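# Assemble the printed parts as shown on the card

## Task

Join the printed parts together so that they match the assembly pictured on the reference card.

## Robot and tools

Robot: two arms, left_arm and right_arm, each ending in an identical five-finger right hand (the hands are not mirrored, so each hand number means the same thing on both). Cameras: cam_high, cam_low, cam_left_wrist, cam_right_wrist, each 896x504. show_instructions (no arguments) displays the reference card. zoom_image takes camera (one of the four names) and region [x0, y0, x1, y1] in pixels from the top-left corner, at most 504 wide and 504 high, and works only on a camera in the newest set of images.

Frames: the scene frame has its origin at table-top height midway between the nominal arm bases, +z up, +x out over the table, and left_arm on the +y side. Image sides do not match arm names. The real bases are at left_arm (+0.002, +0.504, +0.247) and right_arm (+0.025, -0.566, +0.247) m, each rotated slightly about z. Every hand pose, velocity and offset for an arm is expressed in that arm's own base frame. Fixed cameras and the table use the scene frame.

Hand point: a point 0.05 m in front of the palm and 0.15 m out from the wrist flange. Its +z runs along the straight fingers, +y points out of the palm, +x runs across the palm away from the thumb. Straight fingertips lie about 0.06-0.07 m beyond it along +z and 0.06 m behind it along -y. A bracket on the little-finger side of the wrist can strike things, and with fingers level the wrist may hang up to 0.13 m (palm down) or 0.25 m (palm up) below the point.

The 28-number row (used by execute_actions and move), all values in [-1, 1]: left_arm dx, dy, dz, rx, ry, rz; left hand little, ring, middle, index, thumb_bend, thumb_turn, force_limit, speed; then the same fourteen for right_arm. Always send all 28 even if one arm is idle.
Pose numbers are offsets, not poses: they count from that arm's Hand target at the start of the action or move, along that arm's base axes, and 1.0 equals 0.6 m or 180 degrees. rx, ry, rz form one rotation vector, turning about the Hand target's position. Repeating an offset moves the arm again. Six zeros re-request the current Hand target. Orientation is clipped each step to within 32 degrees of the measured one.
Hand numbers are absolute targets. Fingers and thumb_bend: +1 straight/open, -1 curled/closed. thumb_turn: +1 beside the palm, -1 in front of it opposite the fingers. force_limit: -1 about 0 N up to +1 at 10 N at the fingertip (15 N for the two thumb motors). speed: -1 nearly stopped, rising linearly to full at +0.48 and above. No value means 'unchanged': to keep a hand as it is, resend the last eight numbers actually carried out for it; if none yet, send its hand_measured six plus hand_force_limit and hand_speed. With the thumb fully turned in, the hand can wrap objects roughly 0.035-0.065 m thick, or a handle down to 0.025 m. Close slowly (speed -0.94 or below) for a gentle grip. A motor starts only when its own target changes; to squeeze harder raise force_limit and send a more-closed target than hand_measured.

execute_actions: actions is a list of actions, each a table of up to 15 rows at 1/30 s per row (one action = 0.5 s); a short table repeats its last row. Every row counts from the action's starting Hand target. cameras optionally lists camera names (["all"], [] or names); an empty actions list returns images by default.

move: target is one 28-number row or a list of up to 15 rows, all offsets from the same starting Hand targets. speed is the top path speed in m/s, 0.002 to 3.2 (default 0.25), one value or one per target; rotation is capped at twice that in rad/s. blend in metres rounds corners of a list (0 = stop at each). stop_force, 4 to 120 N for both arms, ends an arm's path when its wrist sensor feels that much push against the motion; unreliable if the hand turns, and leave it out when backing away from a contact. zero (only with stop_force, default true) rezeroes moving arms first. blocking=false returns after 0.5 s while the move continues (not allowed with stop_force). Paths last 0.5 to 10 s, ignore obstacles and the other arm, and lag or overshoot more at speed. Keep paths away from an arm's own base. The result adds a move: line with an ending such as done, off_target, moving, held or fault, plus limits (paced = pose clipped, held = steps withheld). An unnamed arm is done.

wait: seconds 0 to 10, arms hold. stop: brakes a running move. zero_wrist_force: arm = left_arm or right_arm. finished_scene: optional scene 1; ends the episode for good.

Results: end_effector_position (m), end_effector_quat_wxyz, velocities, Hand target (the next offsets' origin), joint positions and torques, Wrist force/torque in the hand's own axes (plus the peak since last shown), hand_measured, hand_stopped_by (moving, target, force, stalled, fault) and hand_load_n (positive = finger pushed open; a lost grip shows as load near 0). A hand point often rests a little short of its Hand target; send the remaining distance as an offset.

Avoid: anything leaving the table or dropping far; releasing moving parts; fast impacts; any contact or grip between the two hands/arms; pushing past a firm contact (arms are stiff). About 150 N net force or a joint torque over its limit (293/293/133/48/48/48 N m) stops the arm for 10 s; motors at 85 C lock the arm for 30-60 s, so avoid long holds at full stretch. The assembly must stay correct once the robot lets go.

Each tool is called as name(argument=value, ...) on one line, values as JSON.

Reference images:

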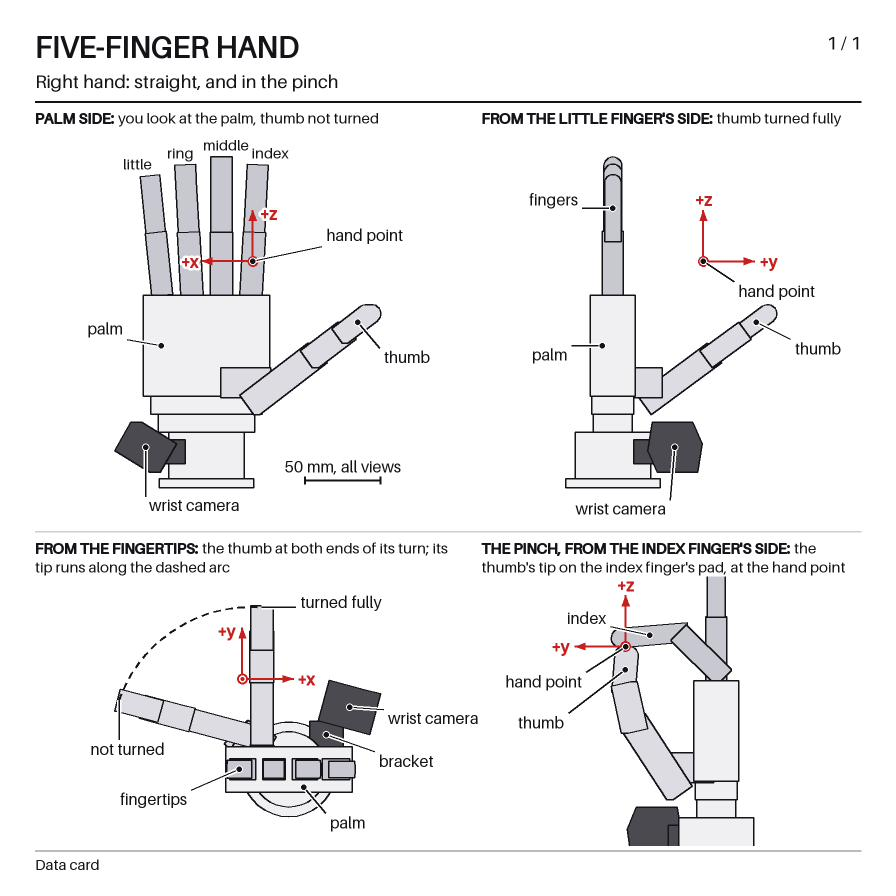

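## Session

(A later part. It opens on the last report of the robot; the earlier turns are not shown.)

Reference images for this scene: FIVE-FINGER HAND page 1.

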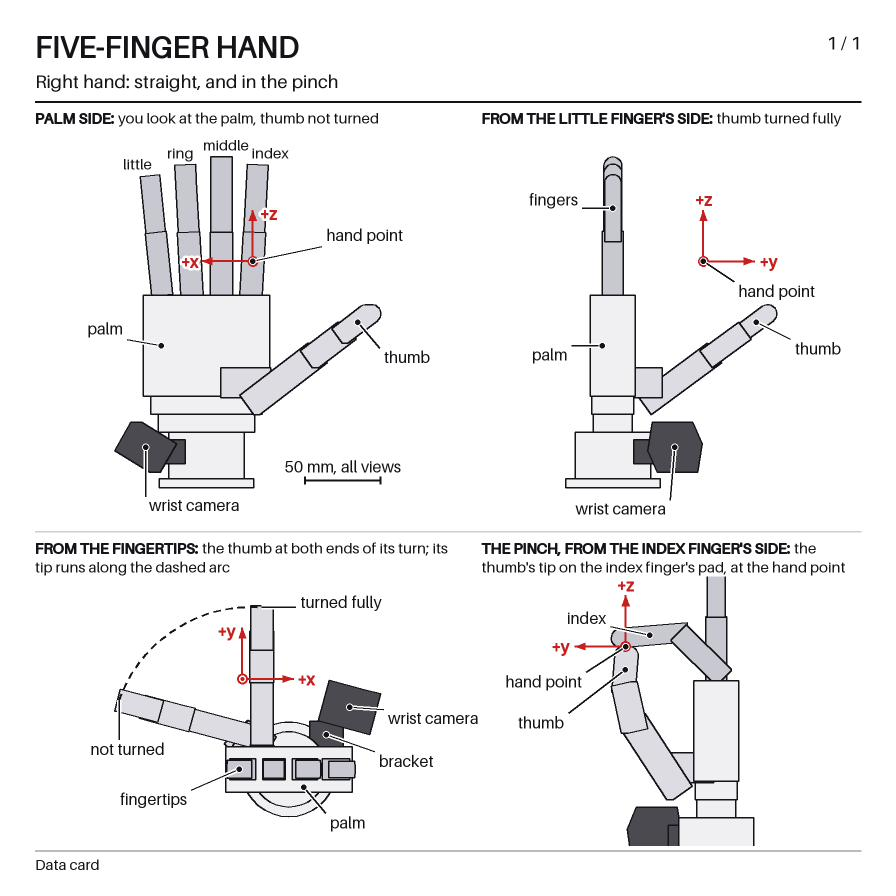

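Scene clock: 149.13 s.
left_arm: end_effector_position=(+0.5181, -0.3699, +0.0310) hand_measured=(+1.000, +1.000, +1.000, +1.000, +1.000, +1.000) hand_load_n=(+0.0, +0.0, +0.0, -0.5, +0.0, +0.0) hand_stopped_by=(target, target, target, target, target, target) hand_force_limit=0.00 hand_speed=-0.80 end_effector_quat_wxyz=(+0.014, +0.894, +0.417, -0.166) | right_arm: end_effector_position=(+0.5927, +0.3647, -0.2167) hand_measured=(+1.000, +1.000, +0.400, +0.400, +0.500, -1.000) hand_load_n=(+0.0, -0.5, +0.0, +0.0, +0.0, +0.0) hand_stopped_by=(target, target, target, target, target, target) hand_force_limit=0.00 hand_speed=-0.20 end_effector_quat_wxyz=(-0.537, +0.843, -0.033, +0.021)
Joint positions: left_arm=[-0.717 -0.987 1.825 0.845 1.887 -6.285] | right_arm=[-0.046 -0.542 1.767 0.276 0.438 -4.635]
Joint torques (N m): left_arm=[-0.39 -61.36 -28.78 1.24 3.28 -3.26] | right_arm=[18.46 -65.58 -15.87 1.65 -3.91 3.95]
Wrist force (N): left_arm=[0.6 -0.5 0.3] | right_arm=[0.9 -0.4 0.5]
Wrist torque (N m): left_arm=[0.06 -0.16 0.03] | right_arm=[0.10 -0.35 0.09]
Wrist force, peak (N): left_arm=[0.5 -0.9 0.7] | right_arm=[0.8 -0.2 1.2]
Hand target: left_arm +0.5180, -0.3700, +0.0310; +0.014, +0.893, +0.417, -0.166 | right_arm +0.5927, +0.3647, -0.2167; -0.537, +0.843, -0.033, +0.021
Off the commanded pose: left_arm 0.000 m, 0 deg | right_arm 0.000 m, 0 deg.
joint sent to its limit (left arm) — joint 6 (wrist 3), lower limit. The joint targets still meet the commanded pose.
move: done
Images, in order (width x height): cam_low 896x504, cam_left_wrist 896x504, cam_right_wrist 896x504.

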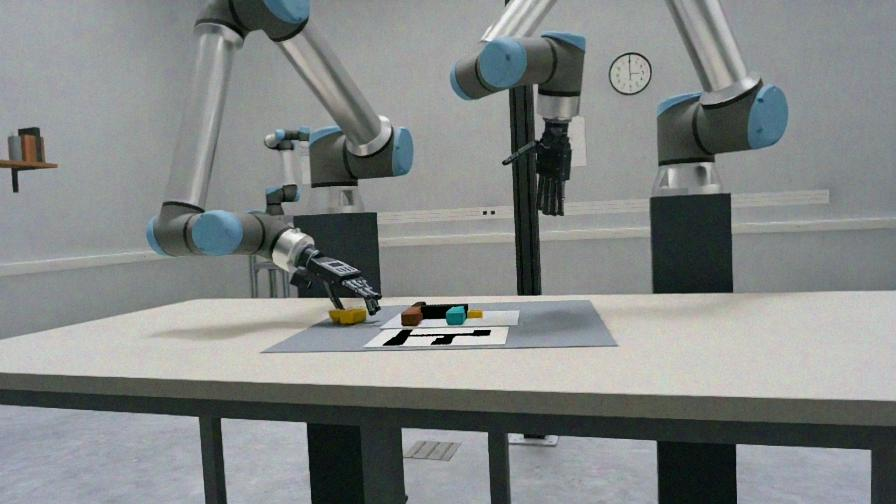

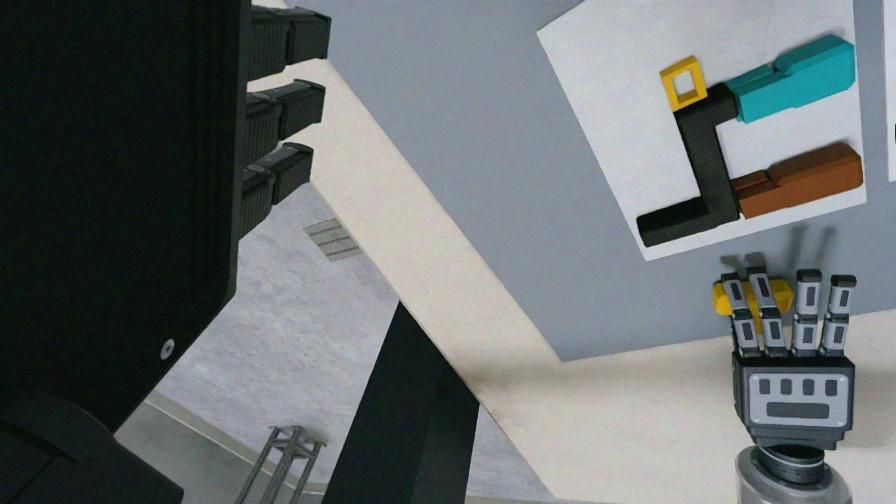

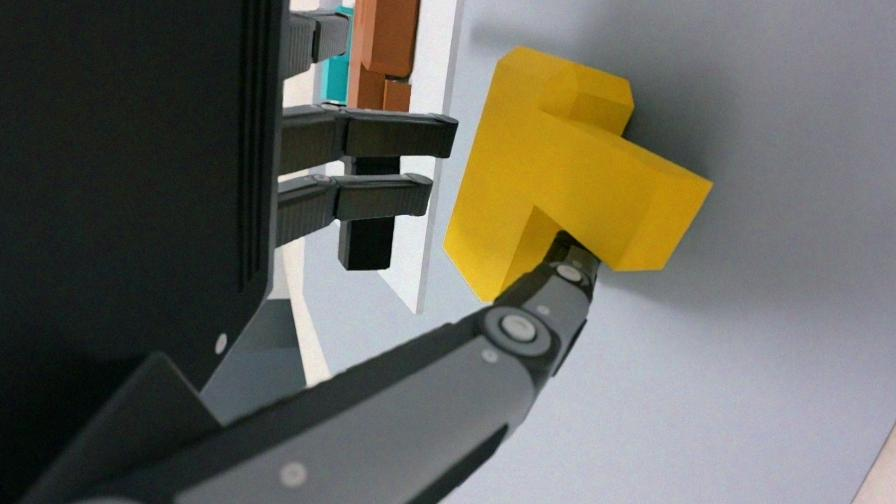

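move(target=[[0,0,0,0,0,0,1,1,1,1,1,1,0,-0.8,0,0,0,0,0,0,1,1,0.2,0.2,0.5,-1,0.3,-0.4],[0,0,0,0,0,0,1,1,1,1,1,1,0,-0.8,0,0,0,0,0,0,1,1,-0.5,-0.5,0.5,-1,0.3,-0.9],[0,0,0,0,0,0,1,1,1,1,1,1,0,-0.8,0,0,0.1,0,0,0,1,1,-0.5,-0.5,0.5,-1,0.3,-0.9]], speed=0.08, cameras=["cam_right_wrist", "cam_low", "cam_left_wrist"])

zoom_image(camera="cam_right_wrist", region=[400, 60, 720, 340])

zoom_image(camera="cam_low", region=[290, 230, 410, 320])

zoom_image(camera="cam_left_wrist", region=[690, 270, 850, 410])

Scene clock: 152.23 s.
left_arm: end_effector_position=(+0.5181, -0.3699, +0.0310) hand_measured=(+1.000, +1.000, +1.000, +1.000, +1.000, +1.000) hand_load_n=(+0.0, +0.0, -0.5, +0.0, +0.0, +0.0) hand_stopped_by=(target, target, target, target, target, target) hand_force_limit=0.00 hand_speed=-0.80 end_effector_quat_wxyz=(+0.014, +0.894, +0.417, -0.166) | right_arm: end_effector_position=(+0.5927, +0.3648, -0.1571) hand_measured=(+1.000, +1.000, +0.016, -0.002, +0.502, -1.000) hand_load_n=(+0.0, -0.5, +3.0, +4.5, +6.0, -0.5) hand_stopped_by=(target, target, force, force, target, target) hand_force_limit=0.30 hand_speed=-0.90 end_effector_quat_wxyz=(-0.537, +0.843, -0.033, +0.021)
Joint positions: left_arm=[-0.717 -0.987 1.825 0.845 1.887 -6.285] | right_arm=[-0.046 -0.635 1.801 0.335 0.438 -4.634]
Joint torques (N m): left_arm=[1.27 -62.99 -30.01 1.11 3.08 -2.99] | right_arm=[-13.79 -90.37 -2.37 5.98 -1.39 -3.72]
Wrist force (N): left_arm=[0.5 -0.7 0.6] | right_arm=[0.7 0.1 0.9]
Wrist torque (N m): left_arm=[0.01 -0.17 0.01] | right_arm=[0.14 -0.33 0.08]
Wrist force, peak (N): left_arm=[0.5 -0.9 1.0] | right_arm=[-0.5 -7.1 -1.6]
Hand target: left_arm +0.5180, -0.3700, +0.0310; +0.014, +0.893, +0.417, -0.166 | right_arm +0.5927, +0.3647, -0.1567; -0.537, +0.843, -0.033, +0.021
Off the commanded pose: left_arm 0.000 m, 0 deg | right_arm 0.000 m, 0 deg.
joint sent to its limit (left arm) — joint 6 (wrist 3), lower limit. The joint targets still meet the commanded pose.
move: done
Images, in order (width x height): cam_low 896x504, cam_left_wrist 896x504, cam_right_wrist 896x504.

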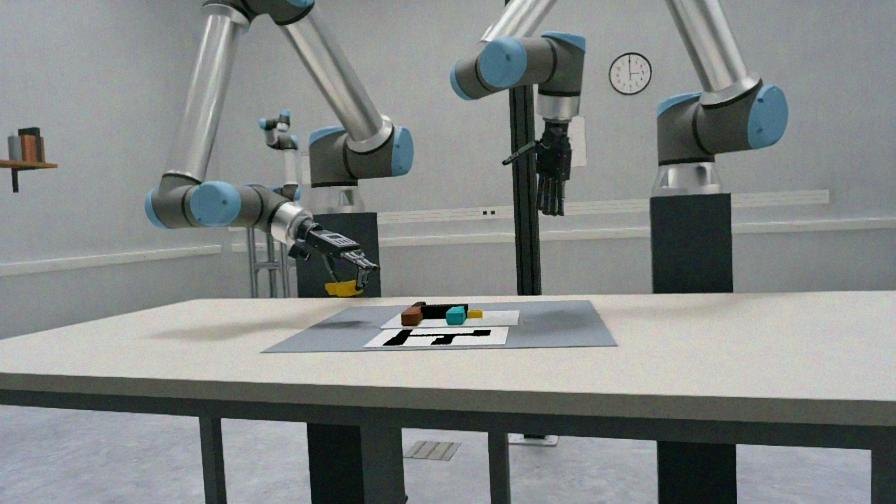

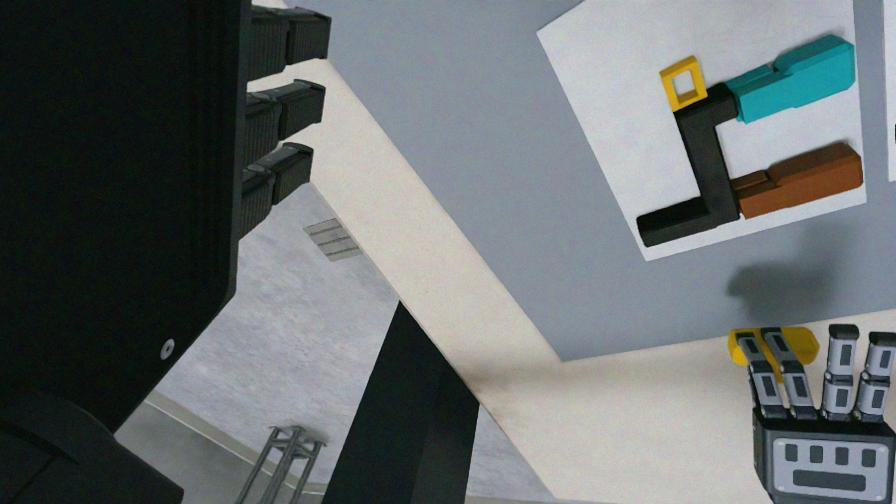

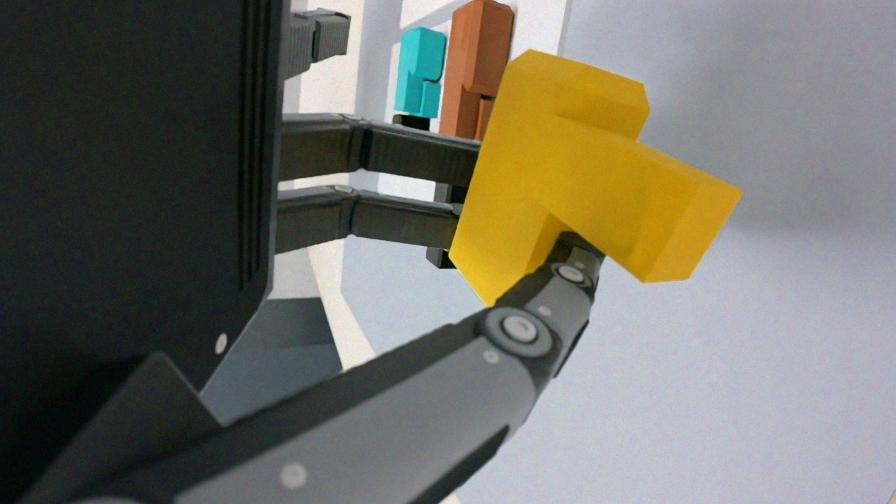

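Scaled by 1.575.

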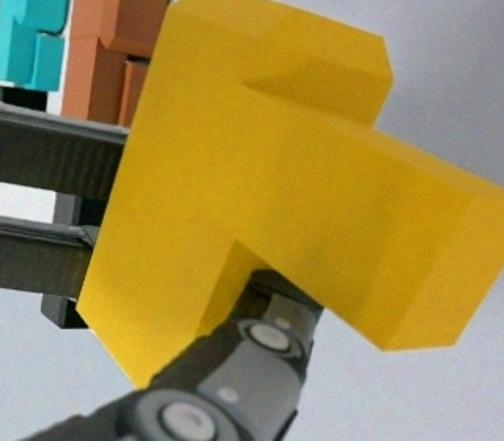

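Scaled by 4.200.

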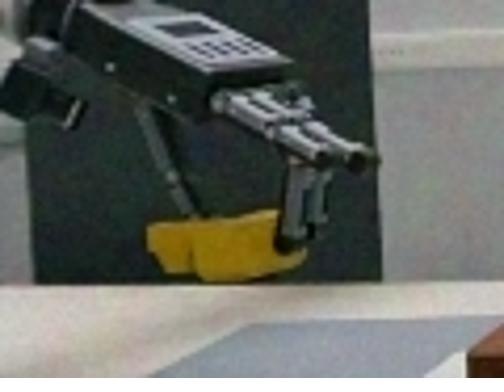

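Scaled by 3.150.

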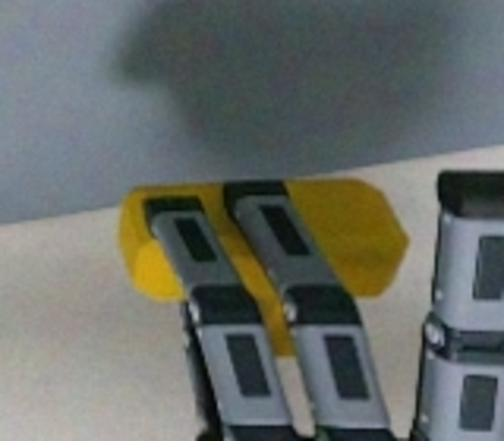

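move(target=[[0,0,0.25,0,0,0,1,1,1,1,1,1,0,-0.8,0,0,0.08,0,0,0,1,1,-0.5,-0.5,0.5,-1,0.3,-0.9],[0,0,0.25,0,0,0,1,1,1,1,1,1,0,-0.8,-0.1103,0.4815,0.015,0,0,0.0833,1,1,-0.5,-0.5,0.5,-1,0.3,-0.9]], speed=0.25, blend=[0.02, 0], cameras=["cam_right_wrist", "cam_low", "cam_left_wrist"])

zoom_image(camera="cam_right_wrist", region=[420, 30, 860, 400])

zoom_image(camera="cam_low", region=[400, 240, 520, 335])

zoom_image(camera="cam_left_wrist", region=[560, 60, 800, 260])

Scene clock: 156.60 s.
left_arm: end_effector_position=(+0.5181, -0.3699, +0.1810) hand_measured=(+1.000, +1.000, +1.000, +1.000, +1.000, +1.000) hand_load_n=(+0.0, +0.0, +0.0, +0.0, +0.0, +0.0) hand_stopped_by=(target, target, target, target, target, target) hand_force_limit=0.00 hand_speed=-0.80 end_effector_quat_wxyz=(+0.014, +0.894, +0.417, -0.166) | right_arm: end_effector_position=(+0.5266, +0.6533, -0.1477) hand_measured=(+1.000, +1.000, +0.016, -0.002, +0.502, -1.000) hand_load_n=(+0.0, +0.0, +2.5, +4.0, +6.0, -0.5) hand_stopped_by=(target, target, force, force, target, target) hand_force_limit=0.30 hand_speed=-0.90 end_effector_quat_wxyz=(-0.535, +0.840, +0.077, -0.049) end_effector_velocity=(+0.000, +0.002, +0.000) end_effector_angular_velocity=(+0.000, +0.002, +0.001)
Joint positions: left_arm=[-0.717 -1.152 1.754 1.082 1.887 -6.285] | right_arm=[0.406 -0.618 1.567 0.179 0.487 -4.219]
Joint velocities: left_arm=[within noise] | right_arm=[0.003 0.001 -0.004 0 0.001 0.005]
Joint torques (N m): left_arm=[8.2 -84.38 -35.97 6.79 -3.61 -3.23] | right_arm=[17.54 -73.05 -24.35 0.95 0.83 4.12]
Wrist force (N): left_arm=[0.7 -0.7 0.9] | right_arm=[0.9 0.2 1.1]
Wrist torque (N m): left_arm=[-0.01 -0.24 0.03] | right_arm=[0.12 -0.36 0.01]
Wrist force, peak (N): left_arm=[0.6 -0.7 1.9] | right_arm=[0.6 -0.2 2.2]
Hand target: left_arm +0.5180, -0.3700, +0.1810; +0.014, +0.893, +0.417, -0.166 | right_arm +0.5266, +0.6536, -0.1477; -0.535, +0.840, +0.077, -0.049
Off the commanded pose: left_arm 0.000 m, 0 deg | right_arm 0.000 m, 0 deg.
joint sent to its limit (left arm) — joint 6 (wrist 3), lower limit. The joint targets still meet the commanded pose.
move: done
Images, in order (width x height): cam_low 896x504, cam_left_wrist 896x504, cam_right_wrist 896x504.

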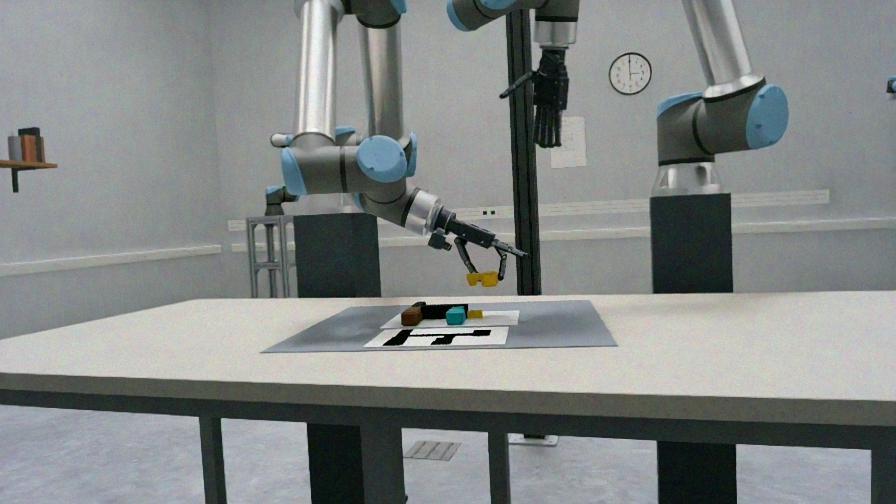

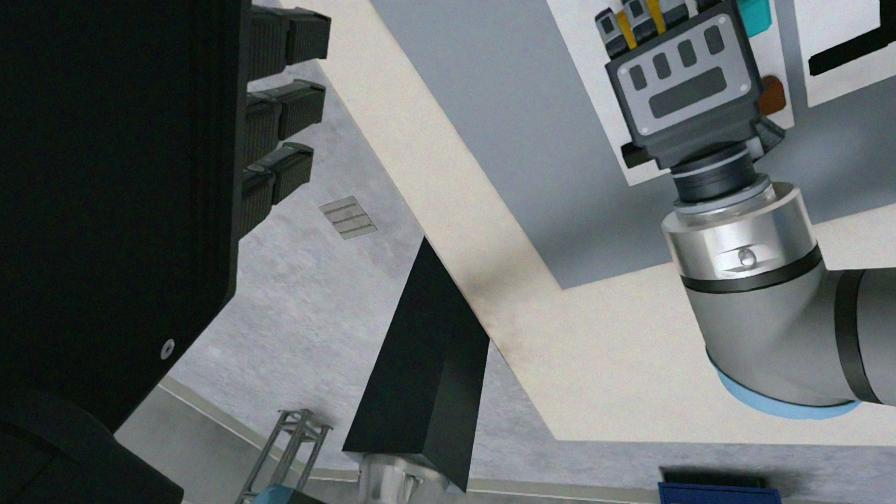

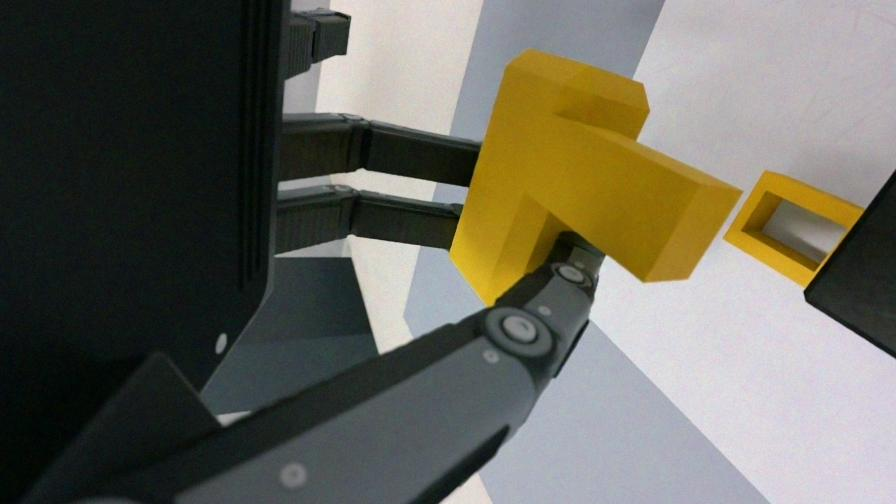

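Scaled by 1.145.

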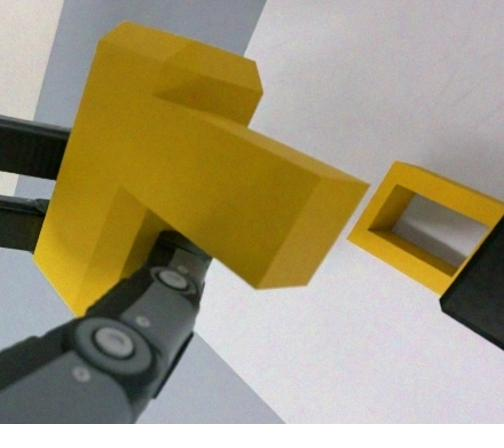

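Scaled by 4.200.

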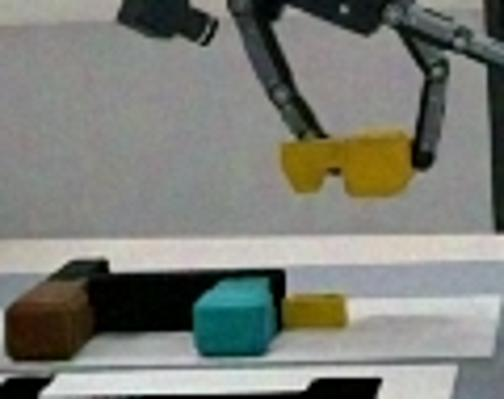

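Scaled by 2.100.

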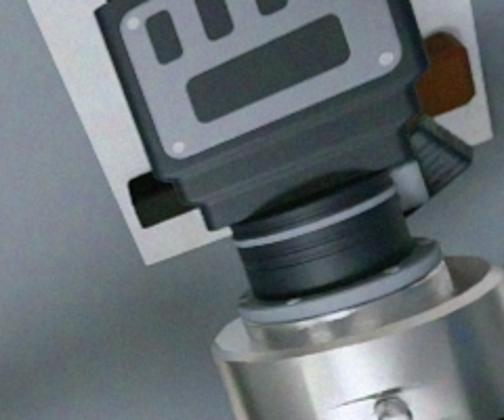

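zoom_image(camera="cam_low", region=[455, 260, 510, 325])

zoom_image(camera="cam_right_wrist", region=[620, 100, 896, 320])

Scaled by 7.754.

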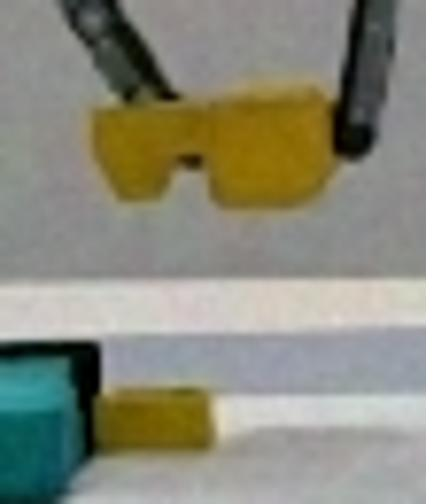

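Scaled by 1.826.

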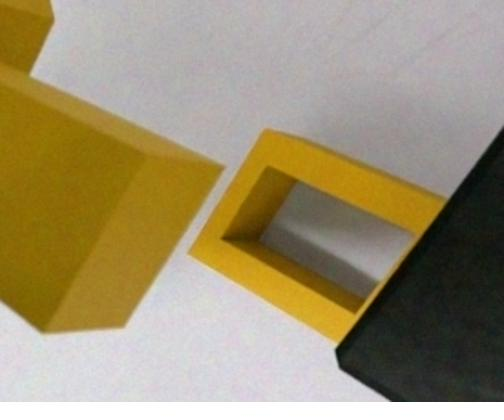

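move(target=[[0,0,0,0,0,0,1,1,1,1,1,1,0,-0.8,-0.0075,-0.0005,-0.075,0,0,0,1,1,-0.5,-0.5,0.5,-1,0.3,-0.9]], speed=0.08, stop_force=6, cameras=["cam_right_wrist", "cam_low"])

zoom_image(camera="cam_right_wrist", region=[540, 90, 840, 330])

zoom_image(camera="cam_low", region=[455, 270, 510, 335])

Scene clock: 160.40 s.
left_arm: end_effector_position=(+0.5181, -0.3699, +0.1810) hand_measured=(+1.000, +1.000, +1.000, +1.000, +1.000, +1.000) hand_load_n=(+0.0, +0.0, +0.0, +0.0, +0.0, +0.0) hand_stopped_by=(target, target, target, target, target, target) hand_force_limit=0.00 hand_speed=-0.80 end_effector_quat_wxyz=(+0.014, +0.894, +0.417, -0.166) | right_arm: end_effector_position=(+0.5221, +0.6533, -0.1927) hand_measured=(+1.000, +1.000, +0.016, -0.002, +0.502, -1.000) hand_load_n=(+0.0, +0.0, +2.5, +4.0, +6.0, -0.5) hand_stopped_by=(target, target, force, force, target, target) hand_force_limit=0.30 hand_speed=-0.90 end_effector_quat_wxyz=(-0.535, +0.840, +0.077, -0.049)
Joint positions: left_arm=[-0.717 -1.152 1.754 1.082 1.887 -6.285] | right_arm=[0.408 -0.562 1.56 0.126 0.488 -4.215]
Joint torques (N m): left_arm=[9.12 -85.29 -35.91 6.87 -3.81 -3.11] | right_arm=[19.91 -74.5 -24.59 1.51 1.02 3.93]
Wrist force (N): left_arm=[0.8 -0.7 0.9] | right_arm=[0.4 -0.2 0.8]
Wrist torque (N m): left_arm=[-0.01 -0.24 0.04] | right_arm=[0.09 -0.28 -0.03]
Wrist force, peak (N): left_arm=[0.9 -0.7 1.2] | right_arm=[0.7 0.0 1.3]
Hand target: left_arm +0.5180, -0.3700, +0.1810; +0.014, +0.893, +0.417, -0.166 | right_arm +0.5221, +0.6533, -0.1927; -0.535, +0.840, +0.077, -0.049
Off the commanded pose: left_arm 0.000 m, 0 deg | right_arm 0.000 m, 0 deg.
joint sent to its limit (left arm) — joint 6 (wrist 3), lower limit. The joint targets still meet the commanded pose.
move: done
Images, in order (width x height): cam_low 896x504, cam_right_wrist 896x504.

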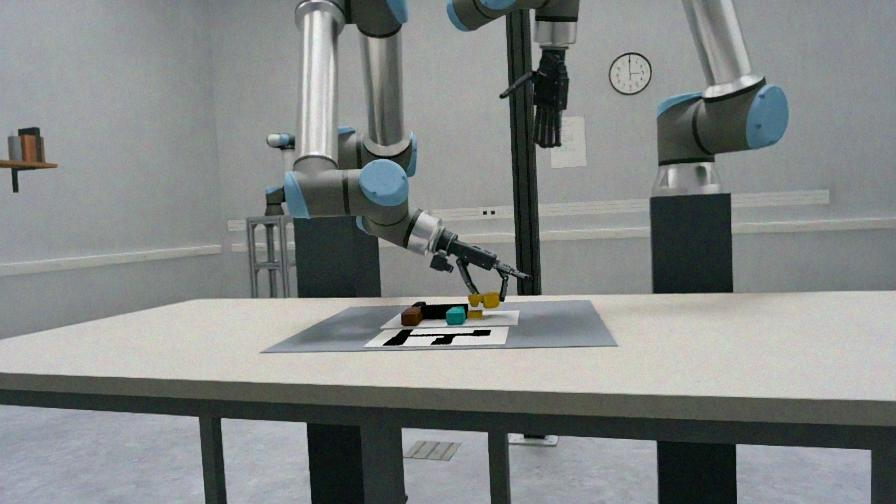

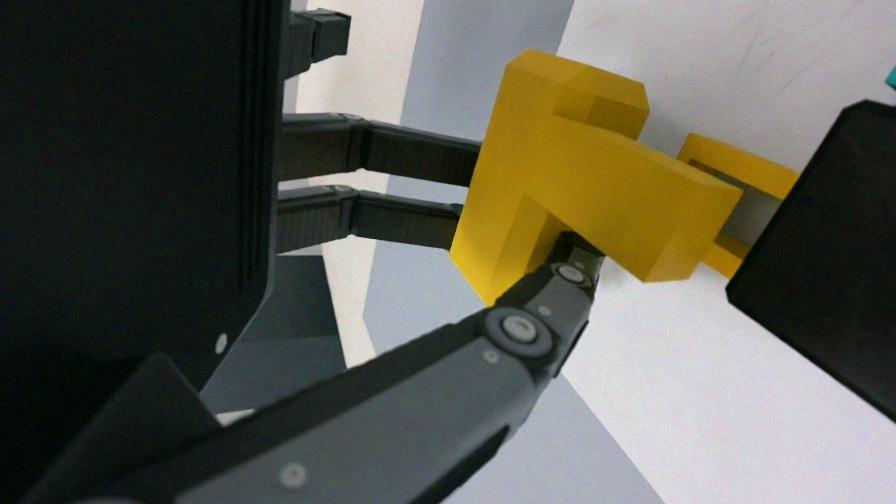

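Scaled by 1.680.

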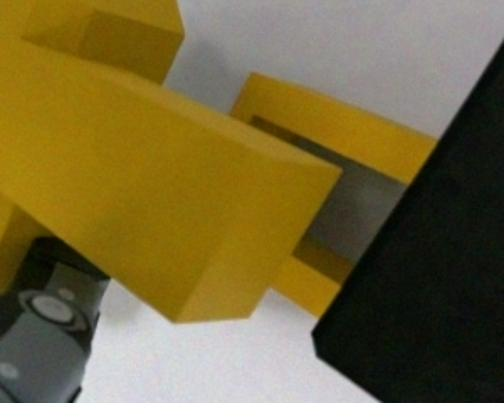

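Scaled by 7.754.

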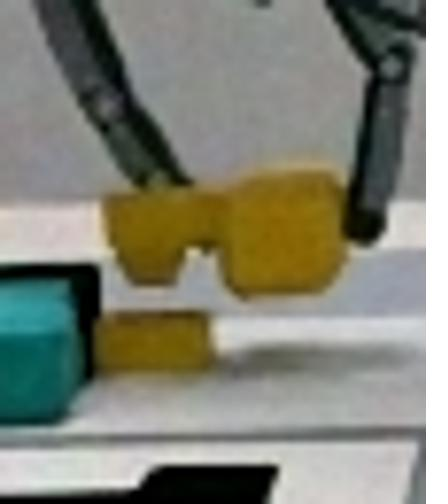

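move(target=[[0,0,0,0,0,0,1,1,1,1,1,1,0,-0.8,0,0.0005,-0.0167,0,0,0,1,1,-0.5,-0.5,0.5,-1,0.3,-0.9]], speed=0.04, stop_force=5, cameras=["cam_right_wrist", "cam_low"])

zoom_image(camera="cam_right_wrist", region=[540, 90, 840, 330])

zoom_image(camera="cam_low", region=[455, 270, 510, 335])

Scene clock: 163.03 s.
left_arm: end_effector_position=(+0.5181, -0.3699, +0.1810) hand_measured=(+1.000, +1.000, +1.000, +1.000, +1.000, +1.000) hand_load_n=(+0.0, -0.5, +0.0, +0.0, +0.0, -0.5) hand_stopped_by=(target, target, target, target, target, target) hand_force_limit=0.00 hand_speed=-0.80 end_effector_quat_wxyz=(+0.014, +0.894, +0.417, -0.166) | right_arm: end_effector_position=(+0.5221, +0.6536, -0.2028) hand_measured=(+1.000, +1.000, +0.016, -0.002, +0.502, -1.000) hand_load_n=(+0.0, +0.0, +2.5, +4.0, +6.0, -1.0) hand_stopped_by=(target, target, force, force, target, target) hand_force_limit=0.30 hand_speed=-0.90 end_effector_quat_wxyz=(-0.535, +0.840, +0.077, -0.049)
Joint positions: left_arm=[-0.717 -1.152 1.754 1.082 1.887 -6.285] | right_arm=[0.409 -0.548 1.555 0.116 0.489 -4.214]
Joint torques (N m): left_arm=[8.61 -85.05 -36.68 6.56 -3.89 -3.22] | right_arm=[18.36 -71.81 -23.86 1.12 0.43 3.97]
Wrist force (N): left_arm=[0.8 -1.0 0.6] | right_arm=[0.7 0.2 0.9]
Wrist torque (N m): left_arm=[-0.04 -0.23 0.02] | right_arm=[0.16 -0.33 0.01]
Wrist force, peak (N): left_arm=[0.7 -0.9 1.1] | right_arm=[1.1 -0.2 1.3]
Hand target: left_arm +0.5180, -0.3700, +0.1810; +0.014, +0.893, +0.417, -0.166 | right_arm +0.5221, +0.6536, -0.2028; -0.535, +0.840, +0.077, -0.049
Off the commanded pose: left_arm 0.000 m, 0 deg | right_arm 0.000 m, 0 deg.
joint sent to its limit (left arm) — joint 6 (wrist 3), lower limit. The joint targets still meet the commanded pose.
move: done
Images, in order (width x height): cam_low 896x504, cam_right_wrist 896x504.

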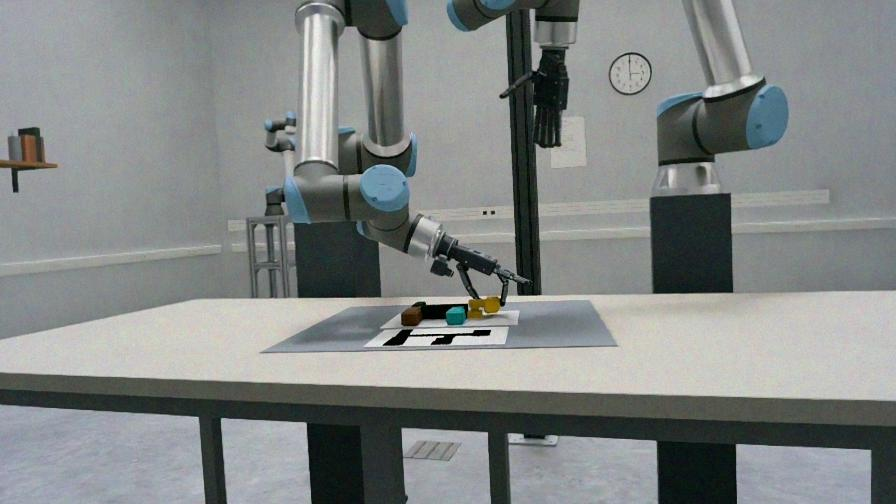

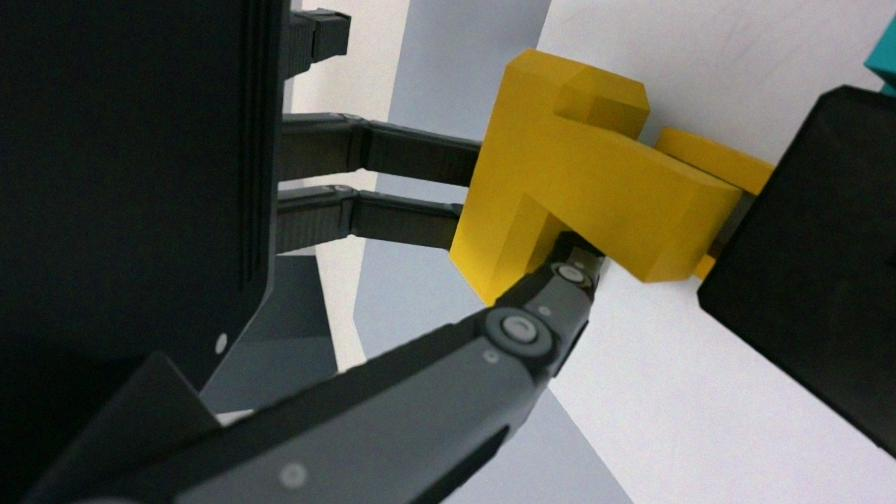

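Scaled by 1.680.

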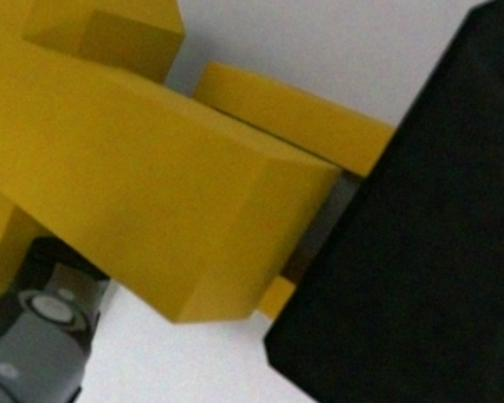

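Scaled by 7.754.

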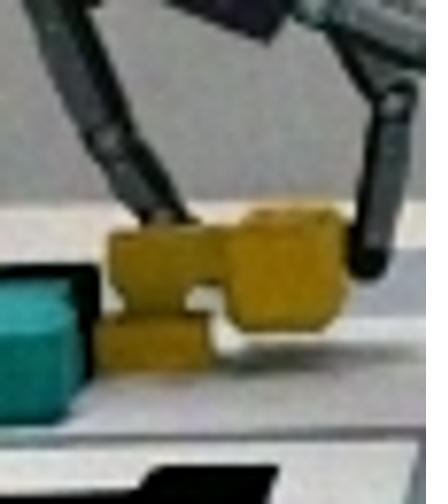

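move(target=[[0,0,0,0,0,0,1,1,1,1,1,1,0,-0.8,0,0,-0.0117,0,0,0,1,1,-0.5,-0.5,0.5,-1,0.3,-0.9]], speed=0.03, stop_force=5, cameras=["cam_right_wrist", "cam_low"])

zoom_image(camera="cam_right_wrist", region=[540, 90, 840, 330])

zoom_image(camera="cam_low", region=[455, 270, 510, 335])

Scene clock: 164.87 s.
left_arm: end_effector_position=(+0.5181, -0.3699, +0.1810) hand_measured=(+1.000, +1.000, +1.000, +1.000, +1.000, +1.000) hand_load_n=(+0.0, +0.0, +0.0, +0.0, +0.0, +0.0) hand_stopped_by=(target, target, target, target, target, target) hand_force_limit=0.00 hand_speed=-0.80 end_effector_quat_wxyz=(+0.014, +0.894, +0.417, -0.166) | right_arm: end_effector_position=(+0.5221, +0.6536, -0.2098) hand_measured=(+1.000, +1.000, +0.016, -0.002, +0.502, -1.000) hand_load_n=(+0.0, +0.0, +3.0, +4.0, +6.0, -0.5) hand_stopped_by=(target, target, force, force, target, target) hand_force_limit=0.30 hand_speed=-0.90 end_effector_quat_wxyz=(-0.535, +0.840, +0.077, -0.049)
Joint positions: left_arm=[-0.717 -1.152 1.754 1.082 1.887 -6.285] | right_arm=[0.409 -0.538 1.552 0.11 0.489 -4.214]
Joint torques (N m): left_arm=[8.46 -85.32 -36.13 6.76 -3.41 -3.18] | right_arm=[17.67 -74.66 -24.05 1.33 0.97 2.49]
Wrist force (N): left_arm=[0.3 -0.5 0.7] | right_arm=[0.6 -0.5 0.9]
Wrist torque (N m): left_arm=[0.03 -0.16 0.01] | right_arm=[0.05 -0.33 -0.01]
Wrist force, peak (N): left_arm=[0.6 -1.2 0.9] | right_arm=[0.8 0.3 1.3]
Hand target: left_arm +0.5180, -0.3700, +0.1810; +0.014, +0.893, +0.417, -0.166 | right_arm +0.5221, +0.6536, -0.2098; -0.535, +0.840, +0.077, -0.049
Off the commanded pose: left_arm 0.000 m, 0 deg | right_arm 0.000 m, 0 deg.
joint sent to its limit (left arm) — joint 6 (wrist 3), lower limit. The joint targets still meet the commanded pose.
move: done
Images, in order (width x height): cam_low 896x504, cam_right_wrist 896x504.

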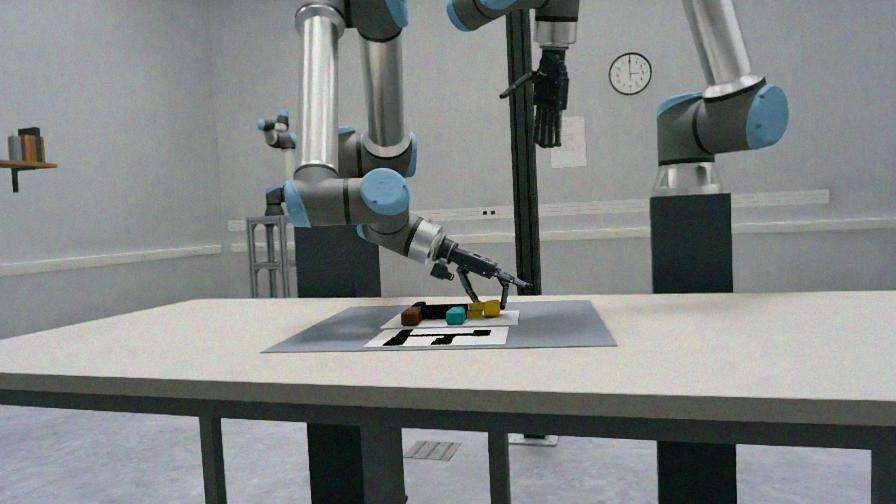

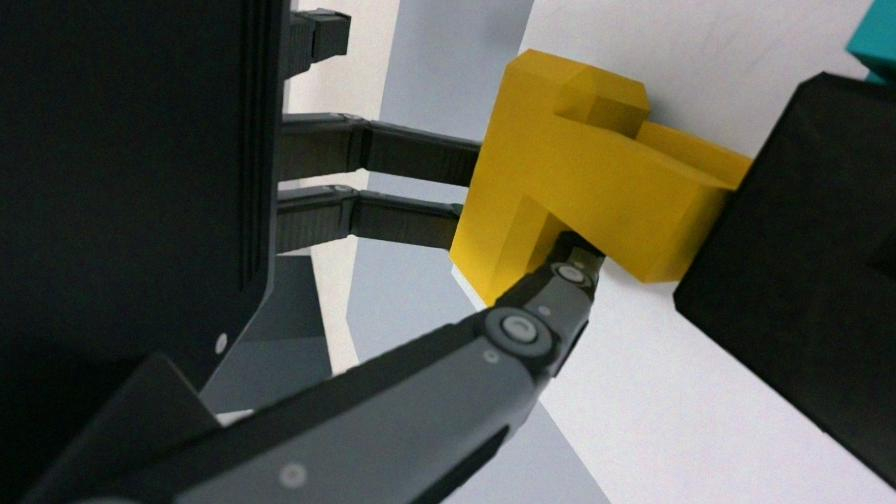

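Scaled by 1.680.

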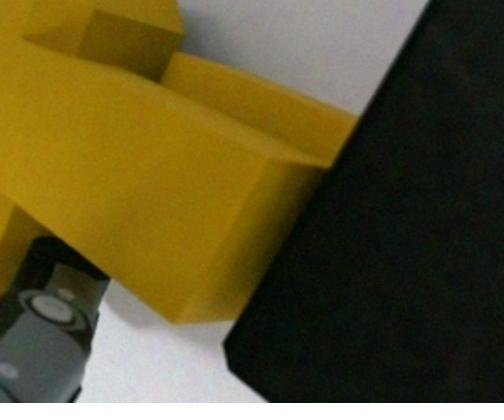

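Scaled by 7.754.

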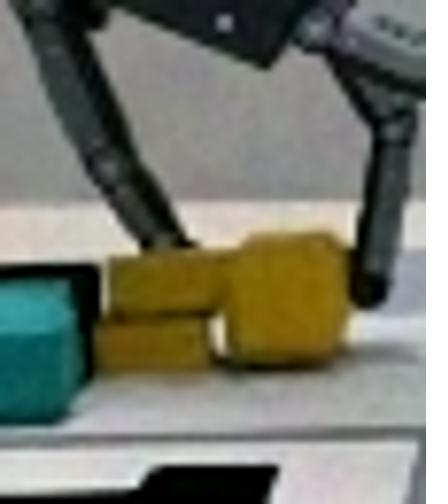

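move(target=[[0,0,0,0,0,0,1,1,1,1,1,1,0,-0.8,0,0,-0.0067,0,0,0,1,1,-0.5,-0.5,0.5,-1,0.3,-0.9]], speed=0.02, stop_force=6, cameras=["cam_right_wrist", "cam_low"])

zoom_image(camera="cam_right_wrist", region=[540, 90, 840, 330])

zoom_image(camera="cam_low", region=[455, 270, 510, 335])

Scene clock: 166.67 s.
left_arm: end_effector_position=(+0.5181, -0.3699, +0.1810) hand_measured=(+1.000, +1.000, +1.000, +1.000, +1.000, +1.000) hand_load_n=(+0.0, +0.0, +0.0, +0.0, +0.0, +0.0) hand_stopped_by=(target, target, target, target, target, target) hand_force_limit=0.00 hand_speed=-0.80 end_effector_quat_wxyz=(+0.014, +0.894, +0.417, -0.166) | right_arm: end_effector_position=(+0.5221, +0.6536, -0.2130) hand_measured=(+1.000, +1.000, +0.016, -0.002, +0.502, -1.000) hand_load_n=(+0.0, +0.0, +3.5, +5.5, +5.0, -1.0) hand_stopped_by=(target, target, force, force, target, target) hand_force_limit=0.30 hand_speed=-0.90 end_effector_quat_wxyz=(-0.535, +0.840, +0.077, -0.049)
Joint positions: left_arm=[-0.717 -1.152 1.754 1.082 1.887 -6.285] | right_arm=[0.409 -0.534 1.55 0.107 0.489 -4.214]
Joint torques (N m): left_arm=[8.89 -84.24 -36.13 6.88 -3.55 -3.03] | right_arm=[15.84 -101.91 -8.04 4.97 0.56 2.06]
Wrist force (N): left_arm=[0.4 -0.6 0.6] | right_arm=[0.8 -3.1 0.2]
Wrist torque (N m): left_arm=[0.01 -0.18 0.01] | right_arm=[0.11 -0.29 -0.06]
Wrist force, peak (N): left_arm=[0.8 -1.0 0.9] | right_arm=[-0.4 -7.6 -0.6]
Hand target: left_arm +0.5180, -0.3700, +0.1810; +0.014, +0.893, +0.417, -0.166 | right_arm +0.5221, +0.6536, -0.2130; -0.535, +0.840, +0.077, -0.049 (not the last commanded pose)
Off the commanded pose: left_arm 0.000 m, 0 deg | right_arm 0.001 m, 0 deg.
joint sent to its limit (left arm) — joint 6 (wrist 3), lower limit. The joint targets still meet the commanded pose.
move: contact (right_arm)
Images, in order (width x height): cam_low 896x504, cam_right_wrist 896x504.

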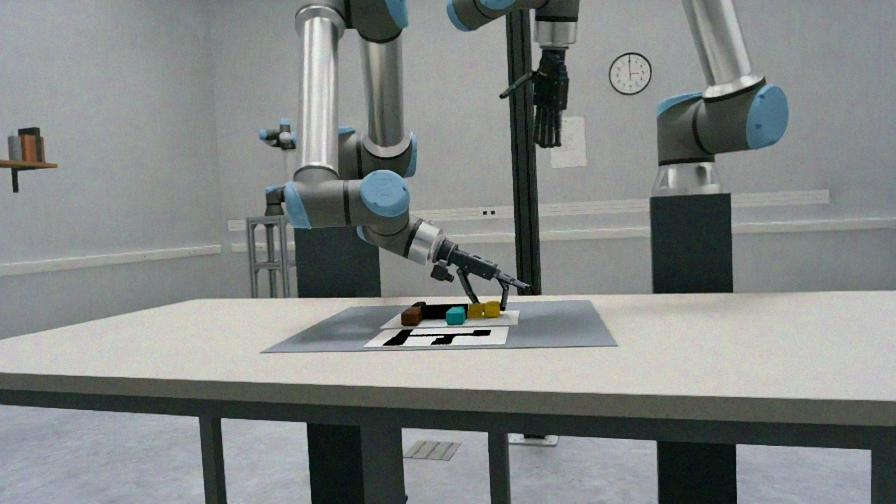

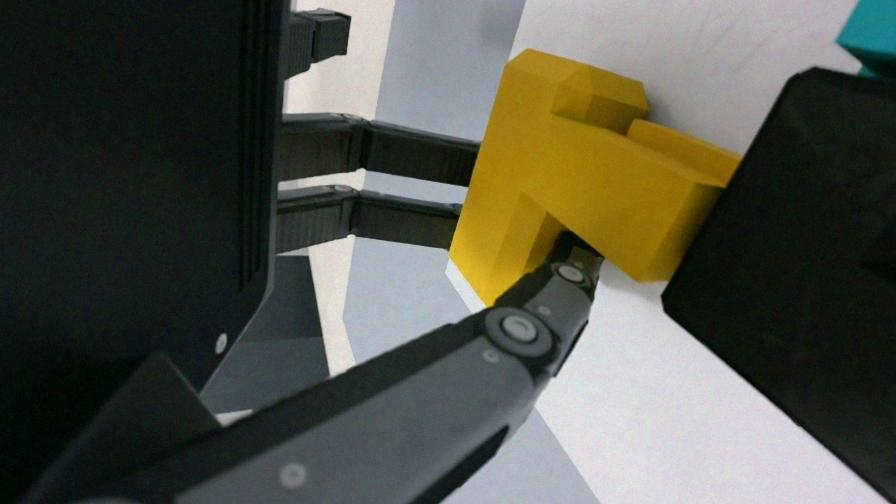

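Scaled by 1.680.

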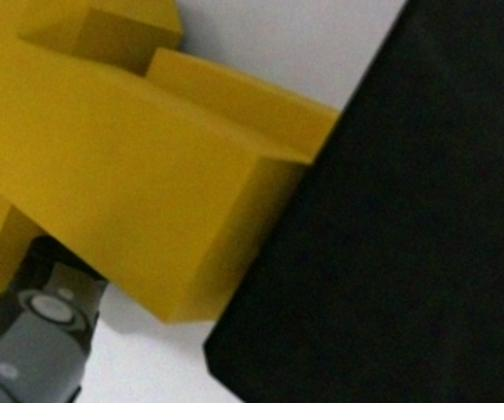

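Scaled by 7.754.

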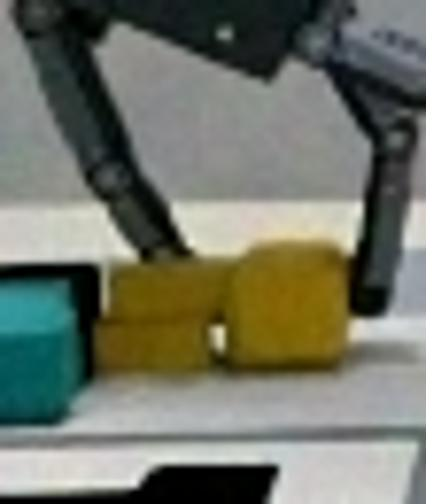

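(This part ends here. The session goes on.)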